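## Task

Take the yellow sponge off the desk and set it on top of the low shelf below the REPAIRS sign without moving that shelf; every low shelf must still stand upright at the end, and the robot must not fall or finish tilted.

## Robot and tools

ROBOT. A wheeled cart that drives forward/back and turns but cannot slide sideways. It has a pan/tilt head with head_camera and two arms, left_arm and right_arm, each with shoulder pan, shoulder lift, elbow flex, wrist flex, wrist roll and a gripper (one fixed jaw, one swinging jaw); each wrist carries a camera (left_wrist_camera, right_wrist_camera). Cart footprint: 0.53 m wide, x = -0.35 to 0.07 m; above wheel height (0.13 m) it is 0.46 m wide with its front at x = 0.01. Arm pan axes sit at x = -0.060, y = +0.155 (left) and -0.155 (right); shoulders are 0.03 m outward of them at 0.89 m height. Links: upper arm 0.116, forearm 0.135, hand 0.162 m. A fixed-jaw tip reaches about 0.44 m from its pan axis at most and no lower than 0.54 m above the floor. Some loose object may get nudged occasionally.

FRAMES. Base frame, metres: origin on the floor between the drive wheels, x ahead, y to the left, z up. left_hand and right_hand report the fixed-jaw tip in this frame; a gripped item sits on the swinging-jaw side. Hand axes: z along the fingers, y from swinging to fixed jaw. Odometry frame is the base frame as it was at scene start; base_odometry (x, y, heading in rad, left positive, -3.142 to 3.142) only integrates wheel rotation, so slip looks like travel and turns caused by bumping are missed. Hand positions may be off by a few cm.

move. Optional keys: base, joints, speeds, cameras, blocking. Motions in one call start together.
- base: a single object {x_m_s, turn_rad_s, for_s}, a velocity held for a duration, not a destination. x_m_s forward speed in m/s (negative = reverse), magnitude 0.005 to 0.291 or 0; turn_rad_s yaw rate in rad/s, positive left, magnitude 0.02 to 1.175 or 0; for_s 0.1 to 7.5 s. Omitted speeds are 0. Acceleration 0.5 m/s2 (turns 2 rad/s2), so distance is about speed times for_s, less for short commands. If |x|/0.291 + |turn|/1.175 exceeds 1 both are scaled down. Near-top speeds or tiny moves (under ~5 mm or 0.02 rad) can undershoot; check odometry.
- joints: one flat object for head and both arms, keyed by joint name, each value an absolute angle target in rad. Ranges (done tolerance): head_pan_rad -3.2..3.2 (0.02), 0 ahead, positive left; head_tilt_rad -0.76..1.45 (0.02), 0 level, positive down; per arm (left_arm_/right_arm_ prefix): shoulder_pan_rad -2.006..2.149 (0.02), shoulder_lift_rad -1.836..1.772 (0.1), elbow_flex_rad -1.773..1.58 (0.07), wrist_flex_rad -1.799..1.772 (0.03), wrist_roll_rad -2.816..2.978 (0.02), gripper_rad -0.03..1.944 (0.03). Out-of-range values are refused; unknown keys make the call invalid.
- speeds: same names minus grippers, top rad/s for this call only, 0.08 to 4.71. Defaults: head 1.5, pans 1.4, lift/elbow 2, wrist flex 1.6, roll 1.3.
- cameras: list of head_camera, left_wrist_camera, right_wrist_camera or all; [] none. Default: all with no action, none otherwise.
- blocking: true/omitted returns when everything rests; false returns within ~0.5 s while motion continues (wait(0) reports it under earlier move). A later move overrides only the joints it names; if it omits base, a running base velocity ramps to rest.
One action lasts 15 s at most; any joint motion is cut at 14 s (time_out).

JOINT SENSE. Pan: at 0 left_arm points left, right_arm right; positive is clockwise from above; straight ahead is +1.571 (left) and -1.571 (right). Lift, elbow, wrist all zero: upper arm up, tilted 0.24 rad outward, forearm and fingers level; positive bends downward, and their sum is the finger angle below level. Fingers straight down needs the forearm no more than 0.20 rad above level. Roll -1.522: jaws close across the arm's vertical plane, fixed jaw on the left looking outward; 1.619: fixed jaw on the right; 0.049: closing within that plane. With level fingers over furniture keep the fixed jaw on the left, since the hand body then sticks up (about 0.08 m) rather than down. Gripper: 0 tips touch, 1 about 0.075 m apart, 1.944 about 0.106 m. A target tighter than the object squeezes; off_target on a jaw means a firm grip. For thin items use -0.03.

OTHER TOOLS. wait {seconds 0..10, cameras}: lets time pass, returns early once moves rest. stop {cameras}: brakes all running motions. zoom_image {camera, region [x0,y0,x1,y1]} pixel box from top-left, at most 504 by 504, on the latest image of that camera. finished_scene {scene}: the current scene's number; ends it for good, so the goal must hold unattended. After ending the first scene, make no further call in that reply.

RESULTS. joint_positions, left_hand, right_hand, base_odometry; base_status and joint_status per commanded motion: moving, done (base may add how long it was sent), off_target (rested short: load, obstacle or tripped motor), stopped, time_out, not_followed. The move line summarises the worst status. pictures names image order. on_its_own lists uncommanded behaviour. joint command not followed means the self-collision check blocked an arm. Motor temperatures: per arm, joints in joint_positions order then gripper. MOTOR HOT from 55 C; at 70 C a motor shuts off (JOINT FAULT / HAND FAULT, limit_stop_at_motor_heat). A refused call or an unrequested stop cancels the remaining move, wait and finished_scene calls of that reply.

CAUTIONS. The world keeps running between calls. Stow in two steps (wrist flex and roll first, then pan, lift, elbow); unstow in reverse. Stowed: pan -1.75 (left) / 1.75 (right), lift 0.05, elbow 1.35, wrist flex -1.55, roll -1.52. Turning in place needs 0.44 m clear radius; turning or reversing close to furniture can snag and tip the robot. Loaded joints sag downward; aim slightly high. A joint held over 0.30 rad off target (jaws 0.09) for ~2 s trips; reset by nudging 0.2 rad back from the reading. Limits: ~0.4 kg at full reach, ~0.7 kg within 0.28 m. Above ~3 rad/s held items can fly. Never let the arms strike or press each other. Avoid pulling hard, dropping things, slamming into furniture, bumping the shelves over, or lifting wheels.

Each tool is called after "Call:" as a command line: name --argument value for each argument, lists and objects as JSON in quotes; but a table of rows of numbers goes row by row, as --pt "numbers of a row", without its own name.

## Session

Call:
move --cameras '["all"]'

Call:
move --joints '{"head_pan_rad":-0.9,"head_tilt_rad":0.25}' --cameras '["head_camera"]'

Call:
move --joints '{"head_pan_rad":-1.8}' --cameras '["head_camera"]'

Call:
move --joints '{"head_pan_rad":-2.7}' --cameras '["head_camera"]'

Call:
move --joints '{"head_pan_rad":1.8}' --cameras '["head_camera"]'

Call:
move --joints '{"head_pan_rad":0.9}' --cameras '["head_camera"]'

Scene clock: 0.00 s.
Motor temperatures (°C): left_arm=[32 33 32 32 33 30] | right_arm=[30 28 26 27 31 27]
base_odometry: x=+0.000 y=+0.000 heading=+0.000
base_status: not commanded
joint_positions: head_pan_rad=+0.000 head_tilt_rad=+0.000 left_arm_shoulder_pan_rad=+0.000 left_arm_shoulder_lift_rad=-1.704 left_arm_elbow_flex_rad=+1.478 left_arm_wrist_flex_rad=+0.984 left_arm_wrist_roll_rad=-0.001 left_arm_gripper_rad=+0.000 right_arm_shoulder_pan_rad=+0.001 right_arm_shoulder_lift_rad=-1.670 right_arm_elbow_flex_rad=+1.496 right_arm_wrist_flex_rad=+1.032 right_arm_wrist_roll_rad=+0.000 right_arm_gripper_rad=+0.000
joint_status: not commanded
left_hand: x=-0.0600 y=+0.3116 z=+0.8261 quat_wxyz=(+0.395, -0.918, +0.023, +0.010) (m; base frame)
right_hand: x=-0.0602 y=-0.3015 z=+0.8125 quat_wxyz=(+0.008, +0.023, +0.937, -0.348) (m; base frame)
pictures: head_camera, left_wrist_camera, right_wrist_camera
Images, in order (width x height): head_camera 644x476, left_wrist_camera 644x476, right_wrist_camera 644x476.

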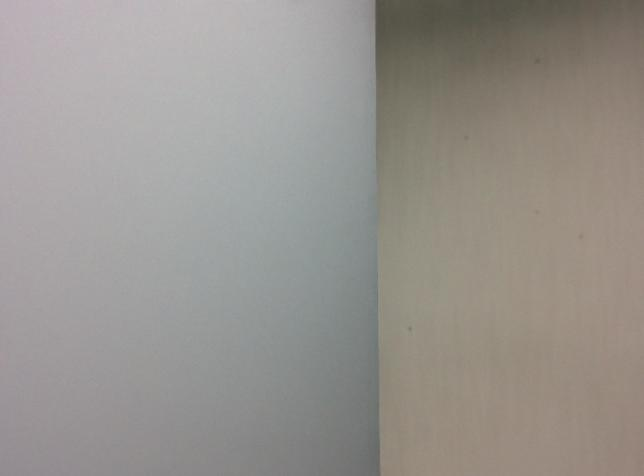

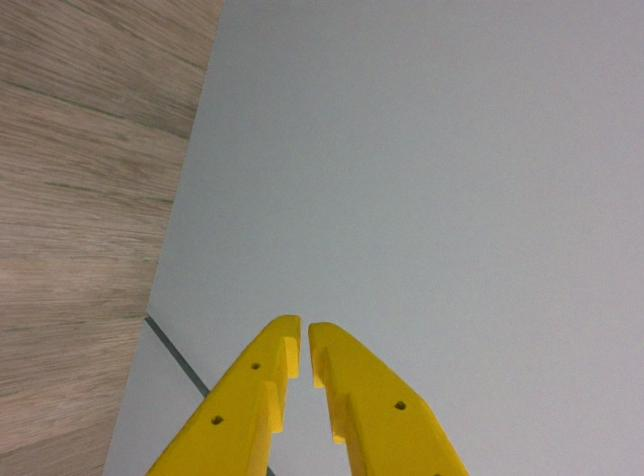

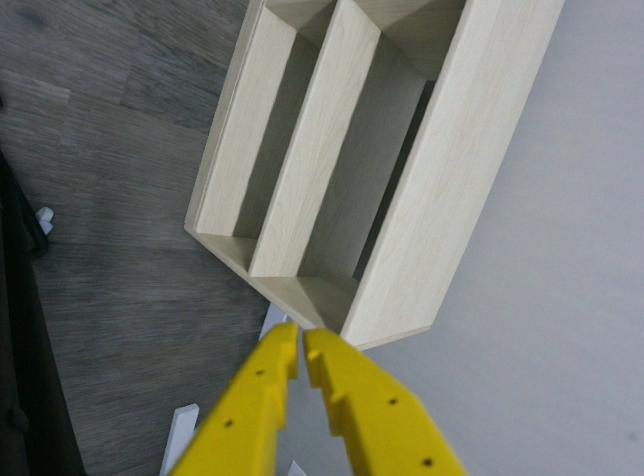

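Scene clock: 1.40 s.
move: done
base_odometry: x=+0.000 y=+0.000 heading=+0.000
base_status: not commanded
joint_positions: head_pan_rad=-0.891 head_tilt_rad=+0.242 left_arm_shoulder_pan_rad=+0.000 left_arm_shoulder_lift_rad=-1.704 left_arm_elbow_flex_rad=+1.478 left_arm_wrist_flex_rad=+0.984 left_arm_wrist_roll_rad=-0.001 left_arm_gripper_rad=+0.000 right_arm_shoulder_pan_rad=+0.001 right_arm_shoulder_lift_rad=-1.670 right_arm_elbow_flex_rad=+1.496 right_arm_wrist_flex_rad=+1.032 right_arm_wrist_roll_rad=+0.000 right_arm_gripper_rad=+0.000
joint_status: all done
left_hand: x=-0.0600 y=+0.3116 z=+0.8261 quat_wxyz=(+0.395, -0.918, +0.023, +0.010) (m; base frame)
right_hand: x=-0.0602 y=-0.3015 z=+0.8125 quat_wxyz=(+0.008, +0.023, +0.937, -0.348) (m; base frame)
pictures: head_camera
Images, in order (width x height): head_camera 644x476.

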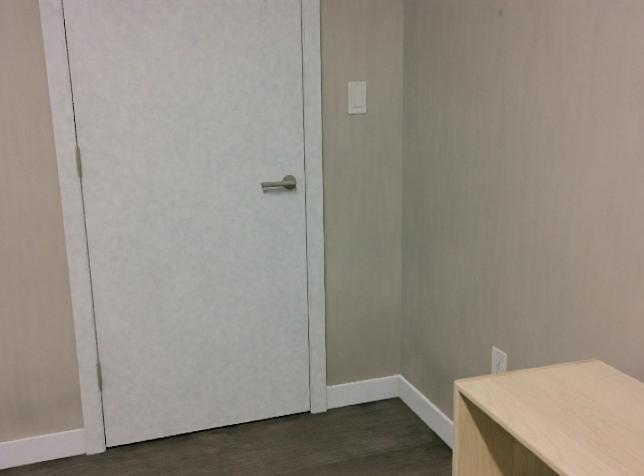

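Scene clock: 2.80 s.
move: done
base_odometry: x=+0.000 y=+0.000 heading=+0.000
base_status: not commanded
joint_positions: head_pan_rad=-1.790 head_tilt_rad=+0.242 left_arm_shoulder_pan_rad=+0.000 left_arm_shoulder_lift_rad=-1.704 left_arm_elbow_flex_rad=+1.478 left_arm_wrist_flex_rad=+0.984 left_arm_wrist_roll_rad=-0.001 left_arm_gripper_rad=+0.000 right_arm_shoulder_pan_rad=+0.001 right_arm_shoulder_lift_rad=-1.670 right_arm_elbow_flex_rad=+1.496 right_arm_wrist_flex_rad=+1.032 right_arm_wrist_roll_rad=+0.000 right_arm_gripper_rad=+0.000
joint_status: all done
left_hand: x=-0.0600 y=+0.3116 z=+0.8261 quat_wxyz=(+0.395, -0.918, +0.023, +0.010) (m; base frame)
right_hand: x=-0.0602 y=-0.3015 z=+0.8125 quat_wxyz=(+0.008, +0.023, +0.937, -0.348) (m; base frame)
pictures: head_camera
Images, in order (width x height): head_camera 644x476.

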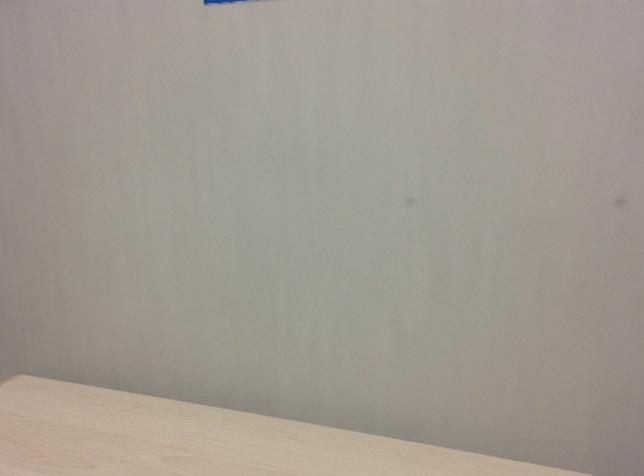

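Scene clock: 4.20 s.
move: done
base_odometry: x=+0.000 y=+0.000 heading=+0.000
base_status: not commanded
joint_positions: head_pan_rad=-2.691 head_tilt_rad=+0.242 left_arm_shoulder_pan_rad=+0.000 left_arm_shoulder_lift_rad=-1.704 left_arm_elbow_flex_rad=+1.478 left_arm_wrist_flex_rad=+0.984 left_arm_wrist_roll_rad=-0.001 left_arm_gripper_rad=+0.000 right_arm_shoulder_pan_rad=+0.001 right_arm_shoulder_lift_rad=-1.670 right_arm_elbow_flex_rad=+1.496 right_arm_wrist_flex_rad=+1.032 right_arm_wrist_roll_rad=+0.000 right_arm_gripper_rad=+0.000
joint_status: all done
left_hand: x=-0.0600 y=+0.3116 z=+0.8261 quat_wxyz=(+0.395, -0.918, +0.023, +0.010) (m; base frame)
right_hand: x=-0.0602 y=-0.3015 z=+0.8125 quat_wxyz=(+0.008, +0.023, +0.937, -0.348) (m; base frame)
pictures: head_camera
Images, in order (width x height): head_camera 644x476.

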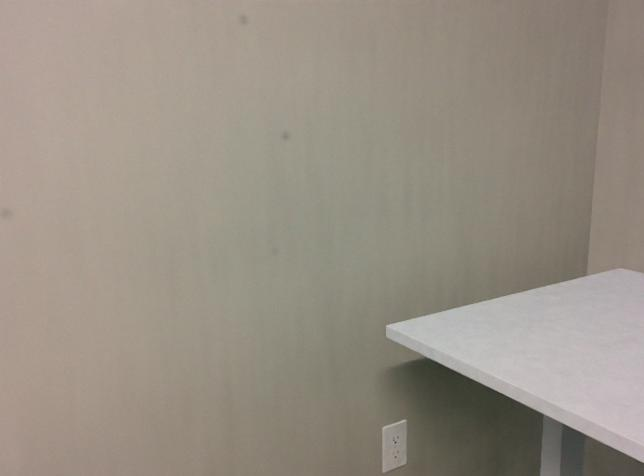

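Scene clock: 8.00 s.
move: done
base_odometry: x=+0.000 y=+0.000 heading=+0.000
base_status: not commanded
joint_positions: head_pan_rad=+1.789 head_tilt_rad=+0.242 left_arm_shoulder_pan_rad=+0.000 left_arm_shoulder_lift_rad=-1.704 left_arm_elbow_flex_rad=+1.478 left_arm_wrist_flex_rad=+0.984 left_arm_wrist_roll_rad=-0.001 left_arm_gripper_rad=+0.000 right_arm_shoulder_pan_rad=+0.001 right_arm_shoulder_lift_rad=-1.670 right_arm_elbow_flex_rad=+1.496 right_arm_wrist_flex_rad=+1.032 right_arm_wrist_roll_rad=+0.000 right_arm_gripper_rad=+0.000
joint_status: all done
left_hand: x=-0.0600 y=+0.3116 z=+0.8261 quat_wxyz=(+0.395, -0.918, +0.023, +0.010) (m; base frame)
right_hand: x=-0.0602 y=-0.3015 z=+0.8125 quat_wxyz=(+0.008, +0.023, +0.937, -0.348) (m; base frame)
pictures: head_camera
Images, in order (width x height): head_camera 644x476.

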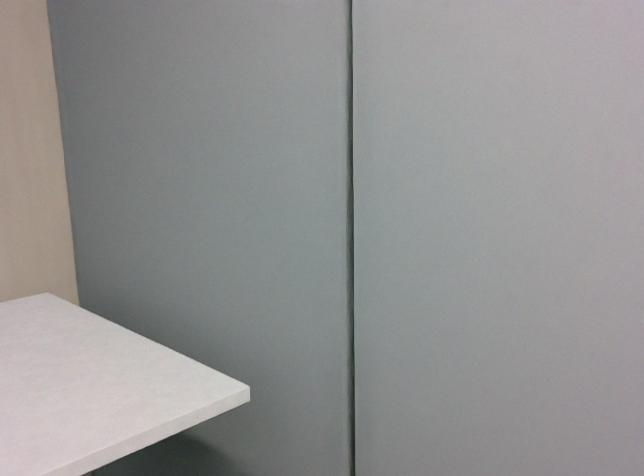

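Scene clock: 9.40 s.
move: done
base_odometry: x=+0.000 y=+0.000 heading=+0.000
base_status: not commanded
joint_positions: head_pan_rad=+0.910 head_tilt_rad=+0.242 left_arm_shoulder_pan_rad=+0.000 left_arm_shoulder_lift_rad=-1.704 left_arm_elbow_flex_rad=+1.478 left_arm_wrist_flex_rad=+0.984 left_arm_wrist_roll_rad=-0.001 left_arm_gripper_rad=+0.000 right_arm_shoulder_pan_rad=+0.001 right_arm_shoulder_lift_rad=-1.670 right_arm_elbow_flex_rad=+1.496 right_arm_wrist_flex_rad=+1.032 right_arm_wrist_roll_rad=+0.000 right_arm_gripper_rad=+0.000
joint_status: all done
left_hand: x=-0.0600 y=+0.3116 z=+0.8261 quat_wxyz=(+0.395, -0.918, +0.023, +0.010) (m; base frame)
right_hand: x=-0.0602 y=-0.3015 z=+0.8125 quat_wxyz=(+0.008, +0.023, +0.937, -0.348) (m; base frame)
pictures: head_camera
Images, in order (width x height): head_camera 644x476.

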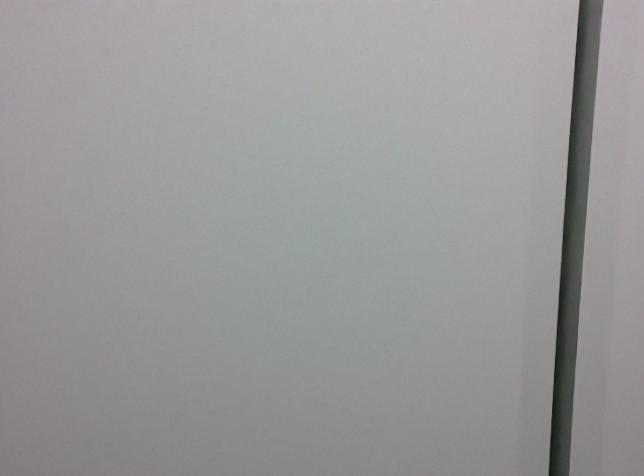

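Call:
move --joints '{"head_pan_rad":2.75,"head_tilt_rad":0.35}' --cameras '["head_camera"]'

Call:
move --joints '{"head_pan_rad":-1.9,"head_tilt_rad":-0.2}' --cameras '["head_camera"]'

Call:
move --joints '{"head_pan_rad":-1.7,"head_tilt_rad":0.65}' --cameras '["head_camera"]'

Call:
move --joints '{"head_pan_rad":-3.1,"head_tilt_rad":0.5}' --cameras '["head_camera"]'

Scene clock: 18.83 s.
move: done
base_odometry: x=+0.000 y=+0.000 heading=+0.000
base_status: not commanded
joint_positions: head_pan_rad=+2.740 head_tilt_rad=+0.342 left_arm_shoulder_pan_rad=+0.000 left_arm_shoulder_lift_rad=-1.704 left_arm_elbow_flex_rad=+1.478 left_arm_wrist_flex_rad=+0.984 left_arm_wrist_roll_rad=-0.001 left_arm_gripper_rad=+0.000 right_arm_shoulder_pan_rad=+0.001 right_arm_shoulder_lift_rad=-1.670 right_arm_elbow_flex_rad=+1.496 right_arm_wrist_flex_rad=+1.032 right_arm_wrist_roll_rad=+0.000 right_arm_gripper_rad=+0.000
joint_status: all done
left_hand: x=-0.0600 y=+0.3116 z=+0.8261 quat_wxyz=(+0.395, -0.918, +0.023, +0.010) (m; base frame)
right_hand: x=-0.0602 y=-0.3015 z=+0.8125 quat_wxyz=(+0.008, +0.023, +0.937, -0.348) (m; base frame)
pictures: head_camera
Images, in order (width x height): head_camera 644x476.

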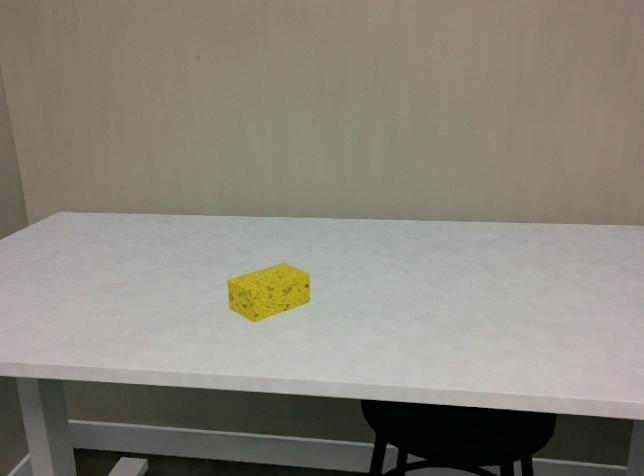

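Scene clock: 22.73 s.
move: done
base_odometry: x=+0.000 y=+0.000 heading=+0.000
base_status: not commanded
joint_positions: head_pan_rad=-1.891 head_tilt_rad=-0.190 left_arm_shoulder_pan_rad=+0.000 left_arm_shoulder_lift_rad=-1.704 left_arm_elbow_flex_rad=+1.478 left_arm_wrist_flex_rad=+0.984 left_arm_wrist_roll_rad=-0.001 left_arm_gripper_rad=+0.000 right_arm_shoulder_pan_rad=+0.001 right_arm_shoulder_lift_rad=-1.670 right_arm_elbow_flex_rad=+1.496 right_arm_wrist_flex_rad=+1.032 right_arm_wrist_roll_rad=+0.000 right_arm_gripper_rad=+0.000
joint_status: all done
left_hand: x=-0.0600 y=+0.3116 z=+0.8261 quat_wxyz=(+0.395, -0.918, +0.023, +0.010) (m; base frame)
right_hand: x=-0.0602 y=-0.3015 z=+0.8125 quat_wxyz=(+0.008, +0.023, +0.937, -0.348) (m; base frame)
pictures: head_camera
Images, in order (width x height): head_camera 644x476.

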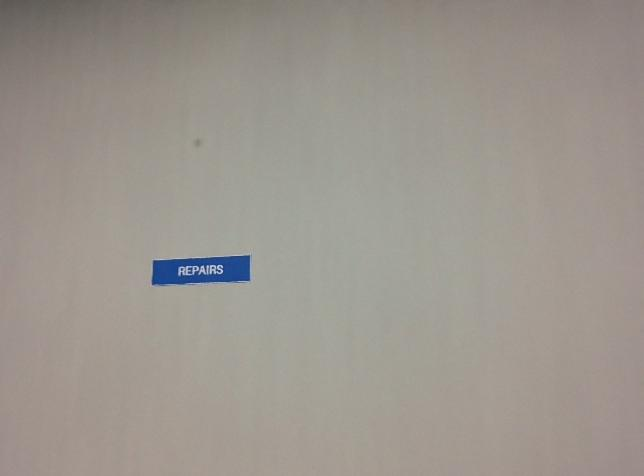

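Scene clock: 24.10 s.
move: done
base_odometry: x=+0.000 y=+0.000 heading=+0.000
base_status: not commanded
joint_positions: head_pan_rad=-1.710 head_tilt_rad=+0.644 left_arm_shoulder_pan_rad=+0.000 left_arm_shoulder_lift_rad=-1.704 left_arm_elbow_flex_rad=+1.478 left_arm_wrist_flex_rad=+0.984 left_arm_wrist_roll_rad=-0.001 left_arm_gripper_rad=+0.000 right_arm_shoulder_pan_rad=+0.001 right_arm_shoulder_lift_rad=-1.670 right_arm_elbow_flex_rad=+1.496 right_arm_wrist_flex_rad=+1.032 right_arm_wrist_roll_rad=+0.000 right_arm_gripper_rad=+0.000
joint_status: all done
left_hand: x=-0.0600 y=+0.3116 z=+0.8261 quat_wxyz=(+0.395, -0.918, +0.023, +0.010) (m; base frame)
right_hand: x=-0.0602 y=-0.3015 z=+0.8125 quat_wxyz=(+0.008, +0.023, +0.937, -0.348) (m; base frame)
pictures: head_camera
Images, in order (width x height): head_camera 644x476.

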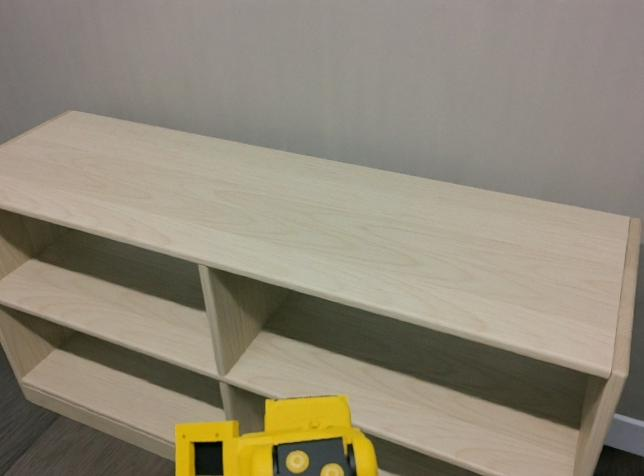

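Scene clock: 25.83 s.
move: done
base_odometry: x=+0.000 y=+0.000 heading=+0.000
base_status: not commanded
joint_positions: head_pan_rad=-3.091 head_tilt_rad=+0.513 left_arm_shoulder_pan_rad=+0.000 left_arm_shoulder_lift_rad=-1.704 left_arm_elbow_flex_rad=+1.478 left_arm_wrist_flex_rad=+0.984 left_arm_wrist_roll_rad=-0.001 left_arm_gripper_rad=+0.000 right_arm_shoulder_pan_rad=+0.001 right_arm_shoulder_lift_rad=-1.670 right_arm_elbow_flex_rad=+1.496 right_arm_wrist_flex_rad=+1.032 right_arm_wrist_roll_rad=+0.000 right_arm_gripper_rad=+0.000
joint_status: all done
left_hand: x=-0.0600 y=+0.3116 z=+0.8261 quat_wxyz=(+0.395, -0.918, +0.023, +0.010) (m; base frame)
right_hand: x=-0.0602 y=-0.3015 z=+0.8125 quat_wxyz=(+0.008, +0.023, +0.937, -0.348) (m; base frame)
pictures: head_camera
Images, in order (width x height): head_camera 644x476.

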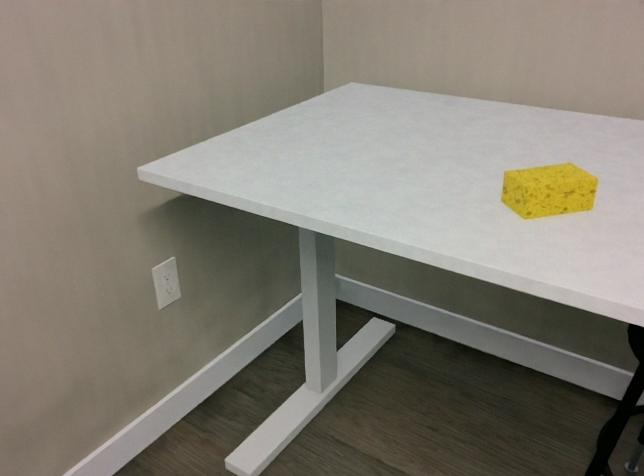

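Call:
move --joints '{"head_pan_rad":1.4,"head_tilt_rad":1.1}' --cameras '["head_camera"]'

Call:
move --joints '{"head_pan_rad":2.65,"head_tilt_rad":1.0}' --cameras '["head_camera"]'

Scene clock: 48.77 s.
move: done
base_odometry: x=+0.000 y=+0.000 heading=+0.000
base_status: not commanded
joint_positions: head_pan_rad=+1.390 head_tilt_rad=+1.094 left_arm_shoulder_pan_rad=+0.000 left_arm_shoulder_lift_rad=-1.704 left_arm_elbow_flex_rad=+1.478 left_arm_wrist_flex_rad=+0.984 left_arm_wrist_roll_rad=-0.001 left_arm_gripper_rad=+0.000 right_arm_shoulder_pan_rad=+0.001 right_arm_shoulder_lift_rad=-1.670 right_arm_elbow_flex_rad=+1.496 right_arm_wrist_flex_rad=+1.032 right_arm_wrist_roll_rad=+0.000 right_arm_gripper_rad=+0.000
joint_status: all done
left_hand: x=-0.0600 y=+0.3116 z=+0.8261 quat_wxyz=(+0.395, -0.918, +0.023, +0.010) (m; base frame)
right_hand: x=-0.0602 y=-0.3015 z=+0.8125 quat_wxyz=(+0.008, +0.023, +0.937, -0.348) (m; base frame)
pictures: head_camera
Images, in order (width x height): head_camera 644x476.

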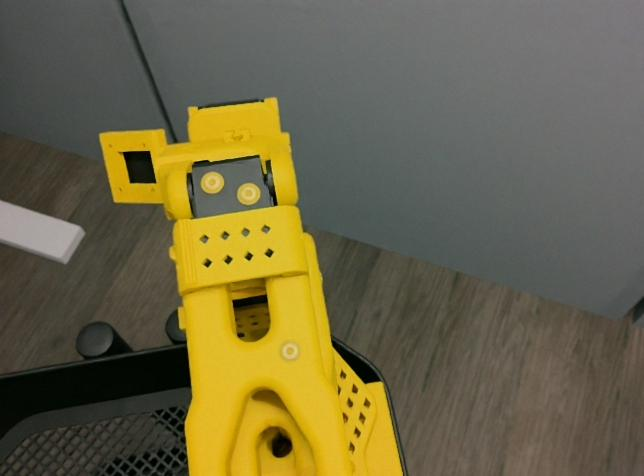

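Scene clock: 50.40 s.
move: done
base_odometry: x=+0.000 y=+0.000 heading=+0.000
base_status: not commanded
joint_positions: head_pan_rad=+2.640 head_tilt_rad=+1.014 left_arm_shoulder_pan_rad=+0.000 left_arm_shoulder_lift_rad=-1.704 left_arm_elbow_flex_rad=+1.478 left_arm_wrist_flex_rad=+0.984 left_arm_wrist_roll_rad=-0.001 left_arm_gripper_rad=+0.000 right_arm_shoulder_pan_rad=+0.001 right_arm_shoulder_lift_rad=-1.670 right_arm_elbow_flex_rad=+1.496 right_arm_wrist_flex_rad=+1.032 right_arm_wrist_roll_rad=+0.000 right_arm_gripper_rad=+0.000
joint_status: all done
left_hand: x=-0.0600 y=+0.3116 z=+0.8261 quat_wxyz=(+0.395, -0.918, +0.023, +0.010) (m; base frame)
right_hand: x=-0.0602 y=-0.3015 z=+0.8125 quat_wxyz=(+0.008, +0.023, +0.937, -0.348) (m; base frame)
pictures: head_camera
Images, in order (width x height): head_camera 644x476.

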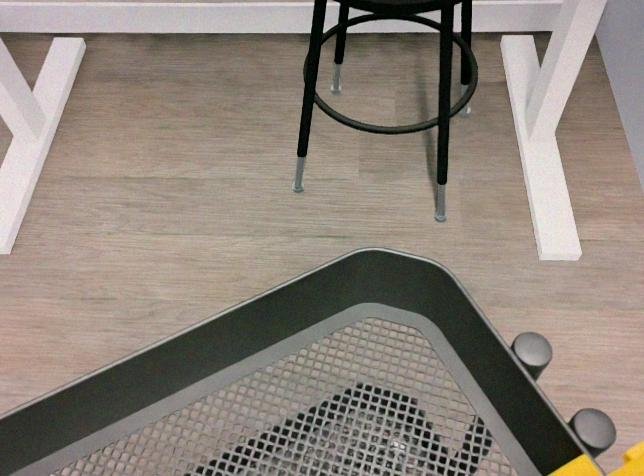

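Call:
move --base '{"turn_rad_s":0.9,"for_s":2.92}' --joints '{"head_pan_rad":0.0,"head_tilt_rad":0.6}' --cameras '["head_camera"]'

Scene clock: 71.80 s.
move: done
base_odometry: x=-0.001 y=+0.000 heading=+2.639
base_status: done (sent for 2.93 of 2.93 s)
joint_positions: head_pan_rad=+0.009 head_tilt_rad=+0.613 left_arm_shoulder_pan_rad=-0.006 left_arm_shoulder_lift_rad=-1.704 left_arm_elbow_flex_rad=+1.478 left_arm_wrist_flex_rad=+0.984 left_arm_wrist_roll_rad=-0.001 left_arm_gripper_rad=+0.000 right_arm_shoulder_pan_rad=-0.002 right_arm_shoulder_lift_rad=-1.670 right_arm_elbow_flex_rad=+1.496 right_arm_wrist_flex_rad=+1.032 right_arm_wrist_roll_rad=+0.000 right_arm_gripper_rad=+0.000
joint_status: all done
left_hand: x=-0.0609 y=+0.3116 z=+0.8261 quat_wxyz=(+0.395, -0.918, +0.020, +0.011) (m; base frame)
right_hand: x=-0.0597 y=-0.3015 z=+0.8125 quat_wxyz=(+0.009, +0.022, +0.937, -0.348) (m; base frame)
pictures: head_camera
Images, in order (width x height): head_camera 644x476.

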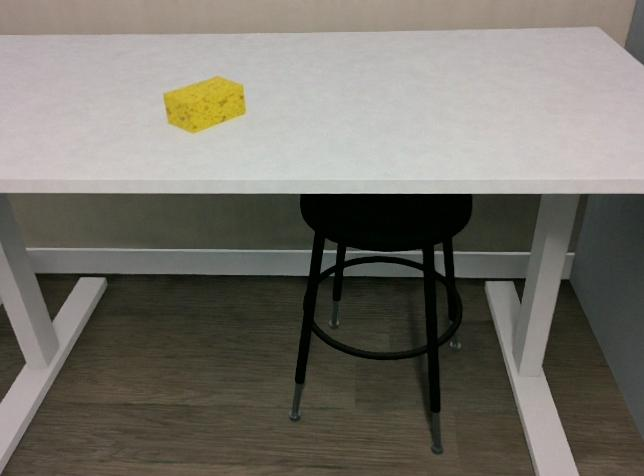

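Call:
move --base '{"x_m_s":0.22,"for_s":2.05}' --joints '{"left_arm_shoulder_lift_rad":0.0,"left_arm_elbow_flex_rad":-0.64,"left_arm_wrist_flex_rad":1.34,"left_arm_wrist_roll_rad":-2.0,"left_arm_gripper_rad":1.3}'

Call:
move --joints '{"left_arm_shoulder_pan_rad":1.571}' --cameras '["head_camera"]'

Scene clock: 89.57 s.
move: done
base_odometry: x=-0.401 y=+0.218 heading=+2.642
base_status: done (sent for 2.07 of 2.07 s)
joint_positions: head_pan_rad=+0.009 head_tilt_rad=+0.613 left_arm_shoulder_pan_rad=-0.003 left_arm_shoulder_lift_rad=+0.002 left_arm_elbow_flex_rad=-0.607 left_arm_wrist_flex_rad=+1.338 left_arm_wrist_roll_rad=-2.001 left_arm_gripper_rad=+1.292 right_arm_shoulder_pan_rad=+0.003 right_arm_shoulder_lift_rad=-1.670 right_arm_elbow_flex_rad=+1.496 right_arm_wrist_flex_rad=+1.032 right_arm_wrist_roll_rad=+0.000 right_arm_gripper_rad=+0.000
joint_status: all done
left_hand: x=-0.0678 y=+0.4432 z=+0.9826 quat_wxyz=(+0.211, -0.475, +0.780, +0.348) (m; base frame)
right_hand: x=-0.0604 y=-0.3015 z=+0.8125 quat_wxyz=(+0.008, +0.024, +0.937, -0.348) (m; base frame)
pictures: none

Scene clock: 91.43 s.
move: done
base_odometry: x=-0.401 y=+0.218 heading=+2.642
base_status: not commanded
joint_positions: head_pan_rad=+0.009 head_tilt_rad=+0.613 left_arm_shoulder_pan_rad=+1.563 left_arm_shoulder_lift_rad=+0.002 left_arm_elbow_flex_rad=-0.607 left_arm_wrist_flex_rad=+1.338 left_arm_wrist_roll_rad=-2.003 left_arm_gripper_rad=+1.292 right_arm_shoulder_pan_rad=+0.004 right_arm_shoulder_lift_rad=-1.670 right_arm_elbow_flex_rad=+1.496 right_arm_wrist_flex_rad=+1.032 right_arm_wrist_roll_rad=+0.000 right_arm_gripper_rad=+0.000
joint_status: all done
left_hand: x=+0.2282 y=+0.1641 z=+0.9826 quat_wxyz=(+0.395, +0.214, +0.888, +0.098) (m; base frame)
right_hand: x=-0.0606 y=-0.3015 z=+0.8125 quat_wxyz=(+0.008, +0.025, +0.937, -0.348) (m; base frame)
pictures: head_camera
Images, in order (width x height): head_camera 644x476.

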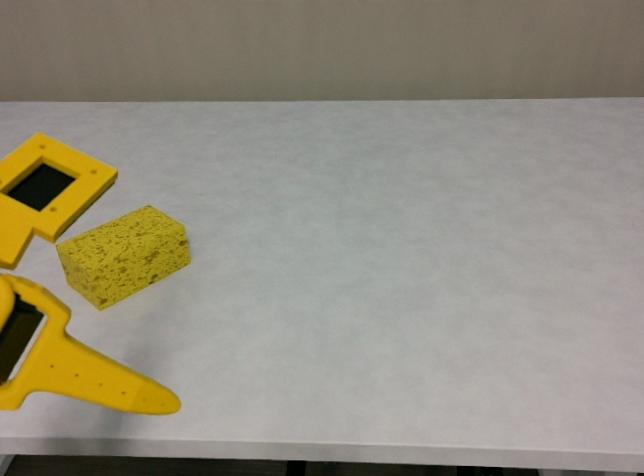

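Call:
move --base '{"turn_rad_s":0.7,"for_s":1.03}' --joints '{"left_arm_wrist_roll_rad":-2.12,"left_arm_shoulder_lift_rad":0.15,"left_arm_elbow_flex_rad":-0.8}'

Call:
move --base '{"x_m_s":0.15,"for_s":0.85}'

Call:
move --base '{"turn_rad_s":-0.7,"for_s":1.03}' --cameras '["head_camera"]'

Scene clock: 139.93 s.
move: done
base_odometry: x=-0.400 y=+0.218 heading=-2.921
base_status: done (sent for 1.03 of 1.03 s)
joint_positions: head_pan_rad=+0.009 head_tilt_rad=+0.613 left_arm_shoulder_pan_rad=+1.565 left_arm_shoulder_lift_rad=+0.154 left_arm_elbow_flex_rad=-0.770 left_arm_wrist_flex_rad=+1.338 left_arm_wrist_roll_rad=-2.118 left_arm_gripper_rad=+1.292 right_arm_shoulder_pan_rad=-0.004 right_arm_shoulder_lift_rad=-1.670 right_arm_elbow_flex_rad=+1.496 right_arm_wrist_flex_rad=+1.032 right_arm_wrist_roll_rad=+0.000 right_arm_gripper_rad=+0.000
joint_status: all done
left_hand: x=+0.2456 y=+0.1633 z=+0.9801 quat_wxyz=(+0.393, +0.265, +0.872, +0.122) (m; base frame)
right_hand: x=-0.0595 y=-0.3015 z=+0.8125 quat_wxyz=(+0.009, +0.021, +0.937, -0.348) (m; base frame)
pictures: none

Scene clock: 141.67 s.
move: done
base_odometry: x=-0.527 y=+0.189 heading=-2.918
base_status: done (sent for 0.87 of 0.87 s)
joint_positions: head_pan_rad=+0.009 head_tilt_rad=+0.613 left_arm_shoulder_pan_rad=+1.565 left_arm_shoulder_lift_rad=+0.154 left_arm_elbow_flex_rad=-0.770 left_arm_wrist_flex_rad=+1.338 left_arm_wrist_roll_rad=-2.118 left_arm_gripper_rad=+1.292 right_arm_shoulder_pan_rad=+0.000 right_arm_shoulder_lift_rad=-1.670 right_arm_elbow_flex_rad=+1.496 right_arm_wrist_flex_rad=+1.032 right_arm_wrist_roll_rad=+0.000 right_arm_gripper_rad=+0.000
joint_status: not commanded
left_hand: x=+0.2456 y=+0.1633 z=+0.9801 quat_wxyz=(+0.393, +0.265, +0.872, +0.122) (m; base frame)
right_hand: x=-0.0600 y=-0.3015 z=+0.8125 quat_wxyz=(+0.009, +0.023, +0.937, -0.348) (m; base frame)
pictures: none

Scene clock: 143.43 s.
move: done
base_odometry: x=-0.527 y=+0.189 heading=+2.641
base_status: done (sent for 1.03 of 1.03 s)
joint_positions: head_pan_rad=+0.009 head_tilt_rad=+0.613 left_arm_shoulder_pan_rad=+1.574 left_arm_shoulder_lift_rad=+0.154 left_arm_elbow_flex_rad=-0.770 left_arm_wrist_flex_rad=+1.338 left_arm_wrist_roll_rad=-2.118 left_arm_gripper_rad=+1.292 right_arm_shoulder_pan_rad=+0.003 right_arm_shoulder_lift_rad=-1.670 right_arm_elbow_flex_rad=+1.496 right_arm_wrist_flex_rad=+1.032 right_arm_wrist_roll_rad=+0.000 right_arm_gripper_rad=+0.000
joint_status: not commanded
left_hand: x=+0.2457 y=+0.1605 z=+0.9801 quat_wxyz=(+0.394, +0.269, +0.871, +0.120) (m; base frame)
right_hand: x=-0.0604 y=-0.3015 z=+0.8125 quat_wxyz=(+0.008, +0.024, +0.937, -0.348) (m; base frame)
pictures: head_camera
Images, in order (width x height): head_camera 644x476.

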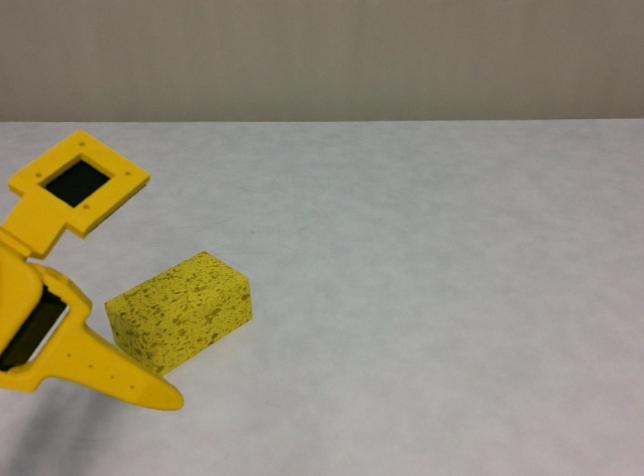

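Call:
move --base '{"x_m_s":0.12,"for_s":1.38}' --joints '{"left_arm_shoulder_pan_rad":1.464,"left_arm_wrist_roll_rad":-2.27}'

Call:
move --joints '{"left_arm_shoulder_lift_rad":0.362,"left_arm_elbow_flex_rad":-0.52,"left_arm_wrist_flex_rad":1.07}' --speeds '{"left_arm_shoulder_lift_rad":0.6,"left_arm_elbow_flex_rad":0.6,"left_arm_wrist_flex_rad":0.6}' --cameras '["head_camera","left_wrist_camera"]'

Scene clock: 162.70 s.
move: done
base_odometry: x=-0.671 y=+0.268 heading=+2.638
base_status: done (sent for 1.37 of 1.37 s)
joint_positions: head_pan_rad=+0.009 head_tilt_rad=+0.612 left_arm_shoulder_pan_rad=+1.467 left_arm_shoulder_lift_rad=+0.154 left_arm_elbow_flex_rad=-0.770 left_arm_wrist_flex_rad=+1.338 left_arm_wrist_roll_rad=-2.268 left_arm_gripper_rad=+1.292 right_arm_shoulder_pan_rad=+0.001 right_arm_shoulder_lift_rad=-1.670 right_arm_elbow_flex_rad=+1.496 right_arm_wrist_flex_rad=+1.032 right_arm_wrist_roll_rad=+0.000 right_arm_gripper_rad=+0.000
joint_status: all done
left_hand: x=+0.2441 y=+0.1926 z=+0.9808 quat_wxyz=(+0.375, +0.287, +0.865, +0.170) (m; base frame)
right_hand: x=-0.0602 y=-0.3015 z=+0.8125 quat_wxyz=(+0.008, +0.023, +0.937, -0.348) (m; base frame)
pictures: none

Scene clock: 163.77 s.
move: done
base_odometry: x=-0.671 y=+0.268 heading=+2.638
base_status: not commanded
joint_positions: head_pan_rad=+0.009 head_tilt_rad=+0.612 left_arm_shoulder_pan_rad=+1.467 left_arm_shoulder_lift_rad=+0.373 left_arm_elbow_flex_rad=-0.518 left_arm_wrist_flex_rad=+1.082 left_arm_wrist_roll_rad=-2.268 left_arm_gripper_rad=+1.292 right_arm_shoulder_pan_rad=+0.001 right_arm_shoulder_lift_rad=-1.670 right_arm_elbow_flex_rad=+1.496 right_arm_wrist_flex_rad=+1.032 right_arm_wrist_roll_rad=+0.000 right_arm_gripper_rad=+0.000
joint_status: all done
left_hand: x=+0.2671 y=+0.1950 z=+0.8869 quat_wxyz=(+0.284, +0.300, +0.902, +0.128) (m; base frame)
right_hand: x=-0.0602 y=-0.3015 z=+0.8125 quat_wxyz=(+0.008, +0.023, +0.937, -0.348) (m; base frame)
pictures: head_camera, left_wrist_camera
Images, in order (width x height): head_camera 644x476, left_wrist_camera 644x476.

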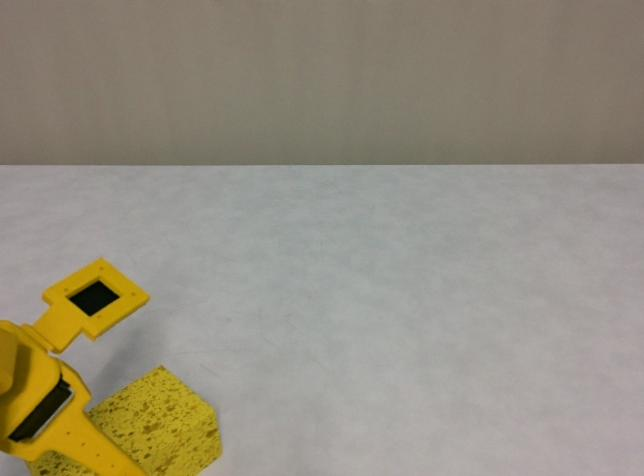

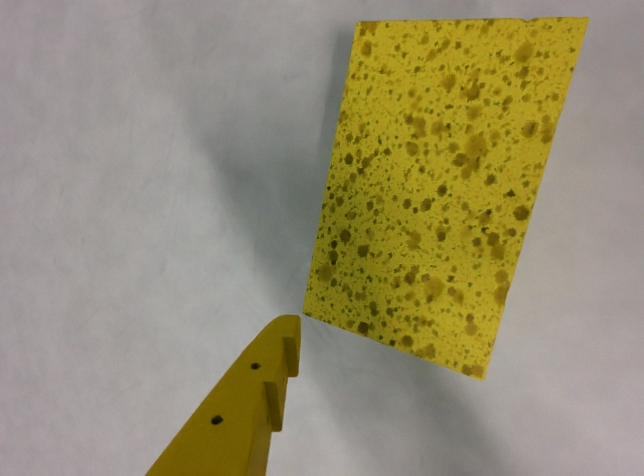

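Call:
move --joints '{"left_arm_shoulder_lift_rad":0.79,"left_arm_elbow_flex_rad":-0.83,"left_arm_wrist_flex_rad":1.15,"left_arm_wrist_roll_rad":-2.38,"left_arm_shoulder_pan_rad":1.44}' --speeds '{"left_arm_shoulder_lift_rad":0.5,"left_arm_elbow_flex_rad":0.4,"left_arm_wrist_flex_rad":0.4}' --cameras '["head_camera","left_wrist_camera"]'

Scene clock: 171.07 s.
move: done
base_odometry: x=-0.671 y=+0.268 heading=+2.638
base_status: not commanded
joint_positions: head_pan_rad=+0.009 head_tilt_rad=+0.612 left_arm_shoulder_pan_rad=+1.444 left_arm_shoulder_lift_rad=+0.787 left_arm_elbow_flex_rad=-0.816 left_arm_wrist_flex_rad=+1.146 left_arm_wrist_roll_rad=-2.383 left_arm_gripper_rad=+1.292 right_arm_shoulder_pan_rad=+0.003 right_arm_shoulder_lift_rad=-1.670 right_arm_elbow_flex_rad=+1.496 right_arm_wrist_flex_rad=+1.032 right_arm_wrist_roll_rad=+0.000 right_arm_gripper_rad=+0.000
joint_status: all done
left_hand: x=+0.2767 y=+0.2032 z=+0.8208 quat_wxyz=(+0.198, +0.350, +0.910, +0.106) (m; base frame)
right_hand: x=-0.0604 y=-0.3015 z=+0.8125 quat_wxyz=(+0.008, +0.024, +0.937, -0.348) (m; base frame)
pictures: head_camera, left_wrist_camera
Images, in order (width x height): head_camera 644x476, left_wrist_camera 644x476.

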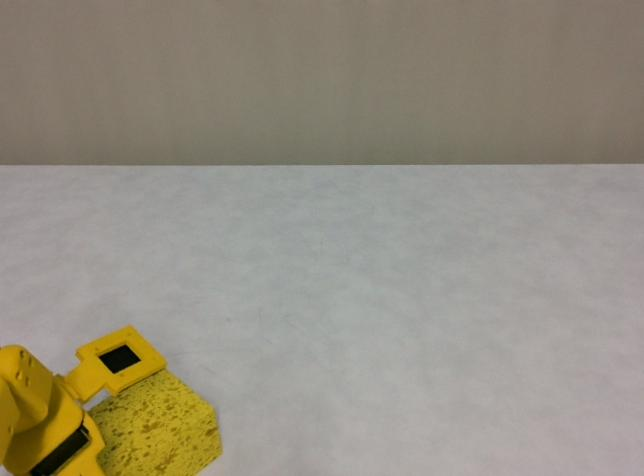

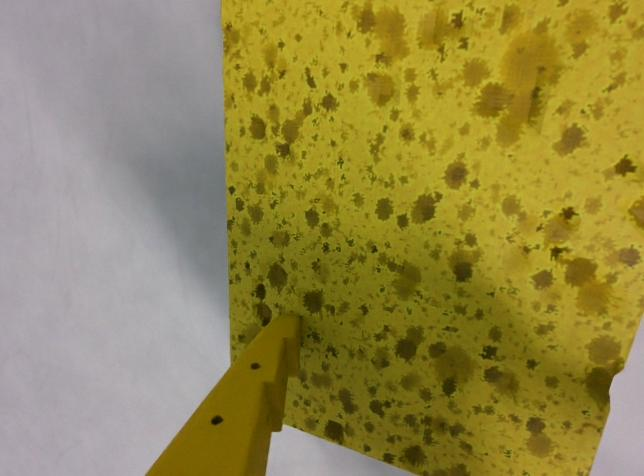

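Call:
move --joints '{"left_arm_shoulder_lift_rad":0.52,"left_arm_elbow_flex_rad":-0.66,"left_arm_wrist_flex_rad":1.1,"left_arm_shoulder_pan_rad":1.38}'

Call:
move --joints '{"left_arm_shoulder_lift_rad":0.885,"left_arm_elbow_flex_rad":-0.90,"left_arm_wrist_flex_rad":1.05}' --speeds '{"left_arm_shoulder_lift_rad":0.5,"left_arm_elbow_flex_rad":0.4,"left_arm_wrist_flex_rad":0.4}' --cameras '["left_wrist_camera"]'

Scene clock: 185.57 s.
move: done
base_odometry: x=-0.671 y=+0.268 heading=+2.638
base_status: not commanded
joint_positions: head_pan_rad=+0.009 head_tilt_rad=+0.612 left_arm_shoulder_pan_rad=+1.382 left_arm_shoulder_lift_rad=+0.585 left_arm_elbow_flex_rad=-0.658 left_arm_wrist_flex_rad=+1.109 left_arm_wrist_roll_rad=-2.383 left_arm_gripper_rad=+1.292 right_arm_shoulder_pan_rad=+0.003 right_arm_shoulder_lift_rad=-1.670 right_arm_elbow_flex_rad=+1.496 right_arm_wrist_flex_rad=+1.032 right_arm_wrist_roll_rad=+0.000 right_arm_gripper_rad=+0.000
joint_status: all done
left_hand: x=+0.2699 y=+0.2232 z=+0.8521 quat_wxyz=(+0.228, +0.318, +0.911, +0.132) (m; base frame)
right_hand: x=-0.0604 y=-0.3015 z=+0.8125 quat_wxyz=(+0.008, +0.024, +0.937, -0.348) (m; base frame)
pictures: none

Scene clock: 186.80 s.
move: done
base_odometry: x=-0.671 y=+0.268 heading=+2.638
base_status: not commanded
joint_positions: head_pan_rad=+0.009 head_tilt_rad=+0.612 left_arm_shoulder_pan_rad=+1.378 left_arm_shoulder_lift_rad=+0.899 left_arm_elbow_flex_rad=-0.866 left_arm_wrist_flex_rad=+1.059 left_arm_wrist_roll_rad=-2.383 left_arm_gripper_rad=+1.292 right_arm_shoulder_pan_rad=+0.003 right_arm_shoulder_lift_rad=-1.670 right_arm_elbow_flex_rad=+1.496 right_arm_wrist_flex_rad=+1.032 right_arm_wrist_roll_rad=+0.000 right_arm_gripper_rad=+0.000
joint_status: all done
left_hand: x=+0.2826 y=+0.2272 z=+0.8030 quat_wxyz=(+0.205, +0.318, +0.918, +0.119) (m; base frame)
right_hand: x=-0.0604 y=-0.3015 z=+0.8125 quat_wxyz=(+0.008, +0.024, +0.937, -0.348) (m; base frame)
pictures: left_wrist_camera
Images, in order (width x height): left_wrist_camera 644x476.

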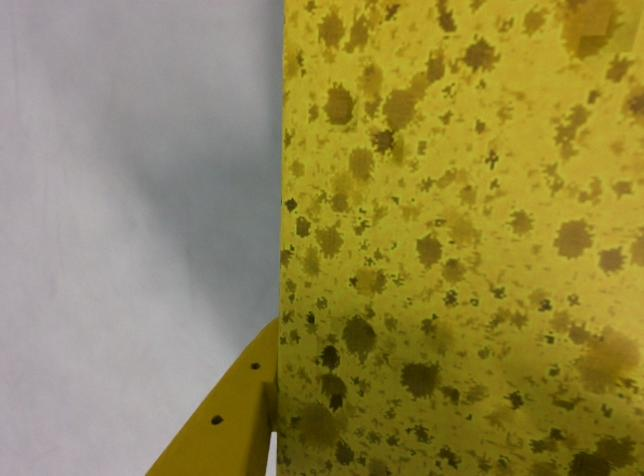

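Call:
move --joints '{"left_arm_gripper_rad":0.45}' --cameras '["head_camera","left_wrist_camera"]'

Scene clock: 192.43 s.
move: off_target
base_odometry: x=-0.671 y=+0.268 heading=+2.638
base_status: not commanded
joint_positions: head_pan_rad=+0.009 head_tilt_rad=+0.612 left_arm_shoulder_pan_rad=+1.387 left_arm_shoulder_lift_rad=+0.899 left_arm_elbow_flex_rad=-0.880 left_arm_wrist_flex_rad=+1.059 left_arm_wrist_roll_rad=-2.375 left_arm_gripper_rad=+0.965 right_arm_shoulder_pan_rad=+0.003 right_arm_shoulder_lift_rad=-1.670 right_arm_elbow_flex_rad=+1.496 right_arm_wrist_flex_rad=+1.032 right_arm_wrist_roll_rad=+0.000 right_arm_gripper_rad=+0.000
joint_status: left_arm_gripper_rad off_target (ended at +0.966, target +0.450)
left_hand: x=+0.2851 y=+0.2245 z=+0.8060 quat_wxyz=(+0.212, +0.319, +0.916, +0.121) (m; base frame)
right_hand: x=-0.0604 y=-0.3015 z=+0.8125 quat_wxyz=(+0.008, +0.024, +0.937, -0.348) (m; base frame)
pictures: head_camera, left_wrist_camera
Images, in order (width x height): head_camera 644x476, left_wrist_camera 644x476.

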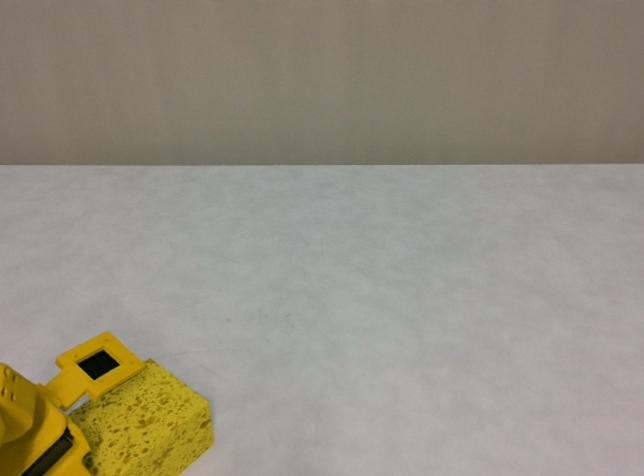

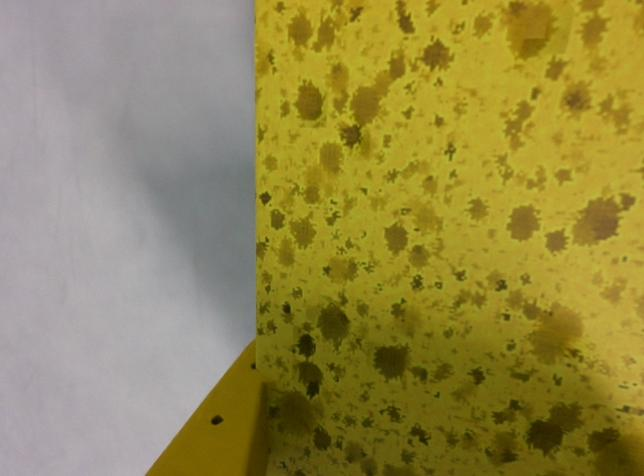

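Call:
move --joints '{"left_arm_gripper_rad":0.885,"left_arm_shoulder_lift_rad":0.4,"left_arm_elbow_flex_rad":-0.8,"left_arm_wrist_flex_rad":1.1}' --speeds '{"left_arm_shoulder_lift_rad":0.8,"left_arm_elbow_flex_rad":0.8}' --cameras '["head_camera","left_wrist_camera"]'

Scene clock: 200.87 s.
move: off_target
base_odometry: x=-0.671 y=+0.268 heading=+2.638
base_status: not commanded
joint_positions: head_pan_rad=+0.009 head_tilt_rad=+0.612 left_arm_shoulder_pan_rad=+1.385 left_arm_shoulder_lift_rad=+0.467 left_arm_elbow_flex_rad=-0.796 left_arm_wrist_flex_rad=+1.099 left_arm_wrist_roll_rad=-2.383 left_arm_gripper_rad=+0.999 right_arm_shoulder_pan_rad=+0.003 right_arm_shoulder_lift_rad=-1.670 right_arm_elbow_flex_rad=+1.496 right_arm_wrist_flex_rad=+1.032 right_arm_wrist_roll_rad=+0.000 right_arm_gripper_rad=+0.000
joint_status: left_arm_gripper_rad off_target (ended at +0.998, target +0.885); the others done
left_hand: x=+0.2844 y=+0.2249 z=+0.9228 quat_wxyz=(+0.338, +0.305, +0.869, +0.195) (m; base frame)
right_hand: x=-0.0604 y=-0.3015 z=+0.8125 quat_wxyz=(+0.008, +0.024, +0.937, -0.348) (m; base frame)
pictures: head_camera, left_wrist_camera
Images, in order (width x height): head_camera 644x476, left_wrist_camera 644x476.

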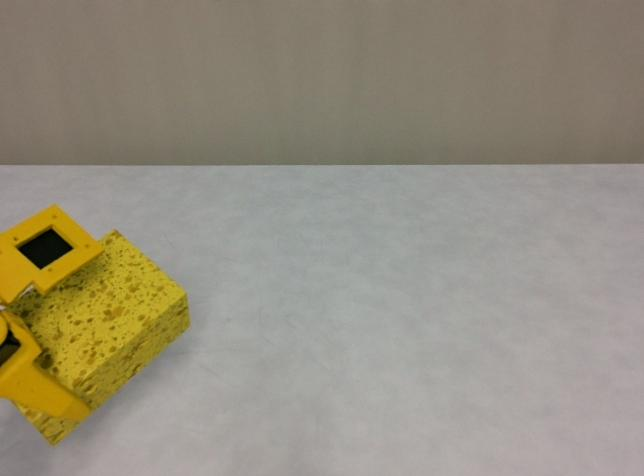

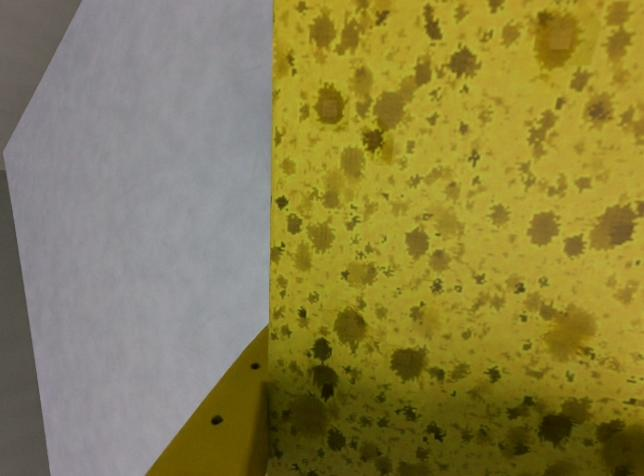

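Call:
move --base '{"x_m_s":-0.18,"for_s":2.2}' --joints '{"head_pan_rad":1.55,"head_tilt_rad":0.75}' --cameras '["head_camera"]'

Scene clock: 217.93 s.
move: done
base_odometry: x=-0.323 y=+0.078 heading=+2.643
base_status: done (sent for 2.2 of 2.2 s)
joint_positions: head_pan_rad=+1.539 head_tilt_rad=+0.744 left_arm_shoulder_pan_rad=+1.384 left_arm_shoulder_lift_rad=+0.467 left_arm_elbow_flex_rad=-0.796 left_arm_wrist_flex_rad=+1.099 left_arm_wrist_roll_rad=-2.383 left_arm_gripper_rad=+0.999 right_arm_shoulder_pan_rad=-0.002 right_arm_shoulder_lift_rad=-1.670 right_arm_elbow_flex_rad=+1.496 right_arm_wrist_flex_rad=+1.032 right_arm_wrist_roll_rad=+0.000 right_arm_gripper_rad=+0.000
joint_status: all done
left_hand: x=+0.2843 y=+0.2254 z=+0.9228 quat_wxyz=(+0.337, +0.304, +0.869, +0.195) (m; base frame)
right_hand: x=-0.0597 y=-0.3015 z=+0.8125 quat_wxyz=(+0.009, +0.022, +0.937, -0.348) (m; base frame)
pictures: head_camera
Images, in order (width x height): head_camera 644x476.

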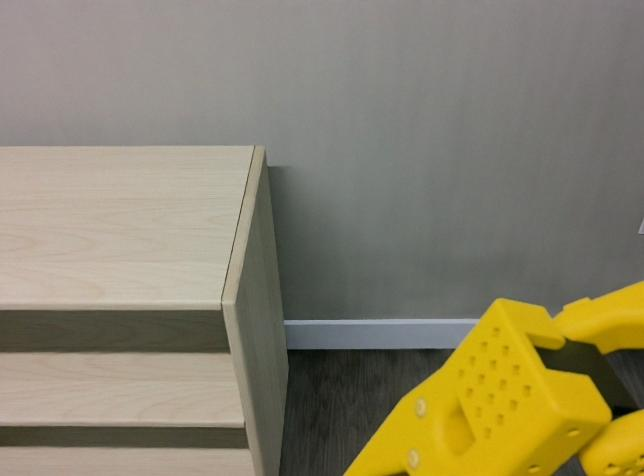

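Call:
move --base '{"x_m_s":-0.18,"for_s":1.4}'

Call:
move --base '{"turn_rad_s":0.6,"for_s":2.57}' --joints '{"head_pan_rad":0.0,"head_tilt_rad":0.9,"left_arm_shoulder_pan_rad":1.571}' --cameras '["head_camera"]'

Scene clock: 236.63 s.
move: done
base_odometry: x=-0.102 y=-0.043 heading=+2.638
base_status: done (sent for 1.4 of 1.4 s)
joint_positions: head_pan_rad=+1.539 head_tilt_rad=+0.744 left_arm_shoulder_pan_rad=+1.384 left_arm_shoulder_lift_rad=+0.467 left_arm_elbow_flex_rad=-0.796 left_arm_wrist_flex_rad=+1.099 left_arm_wrist_roll_rad=-2.383 left_arm_gripper_rad=+0.999 right_arm_shoulder_pan_rad=+0.000 right_arm_shoulder_lift_rad=-1.670 right_arm_elbow_flex_rad=+1.496 right_arm_wrist_flex_rad=+1.032 right_arm_wrist_roll_rad=+0.000 right_arm_gripper_rad=+0.000
joint_status: not commanded
left_hand: x=+0.2843 y=+0.2254 z=+0.9228 quat_wxyz=(+0.337, +0.304, +0.869, +0.195) (m; base frame)
right_hand: x=-0.0600 y=-0.3015 z=+0.8125 quat_wxyz=(+0.009, +0.023, +0.937, -0.348) (m; base frame)
pictures: none

Scene clock: 239.90 s.
move: done
base_odometry: x=-0.102 y=-0.044 heading=-2.104
base_status: done (sent for 2.57 of 2.57 s)
joint_positions: head_pan_rad=+0.009 head_tilt_rad=+0.894 left_arm_shoulder_pan_rad=+1.565 left_arm_shoulder_lift_rad=+0.467 left_arm_elbow_flex_rad=-0.796 left_arm_wrist_flex_rad=+1.099 left_arm_wrist_roll_rad=-2.383 left_arm_gripper_rad=+0.999 right_arm_shoulder_pan_rad=+0.000 right_arm_shoulder_lift_rad=-1.670 right_arm_elbow_flex_rad=+1.496 right_arm_wrist_flex_rad=+1.032 right_arm_wrist_roll_rad=+0.000 right_arm_gripper_rad=+0.000
joint_status: all done
left_hand: x=+0.2913 y=+0.1623 z=+0.9228 quat_wxyz=(+0.354, +0.382, +0.838, +0.164) (m; base frame)
right_hand: x=-0.0600 y=-0.3015 z=+0.8125 quat_wxyz=(+0.009, +0.023, +0.937, -0.348) (m; base frame)
pictures: head_camera
Images, in order (width x height): head_camera 644x476.

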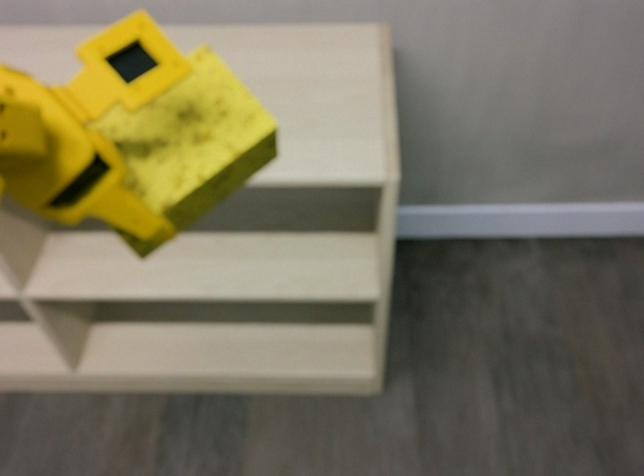

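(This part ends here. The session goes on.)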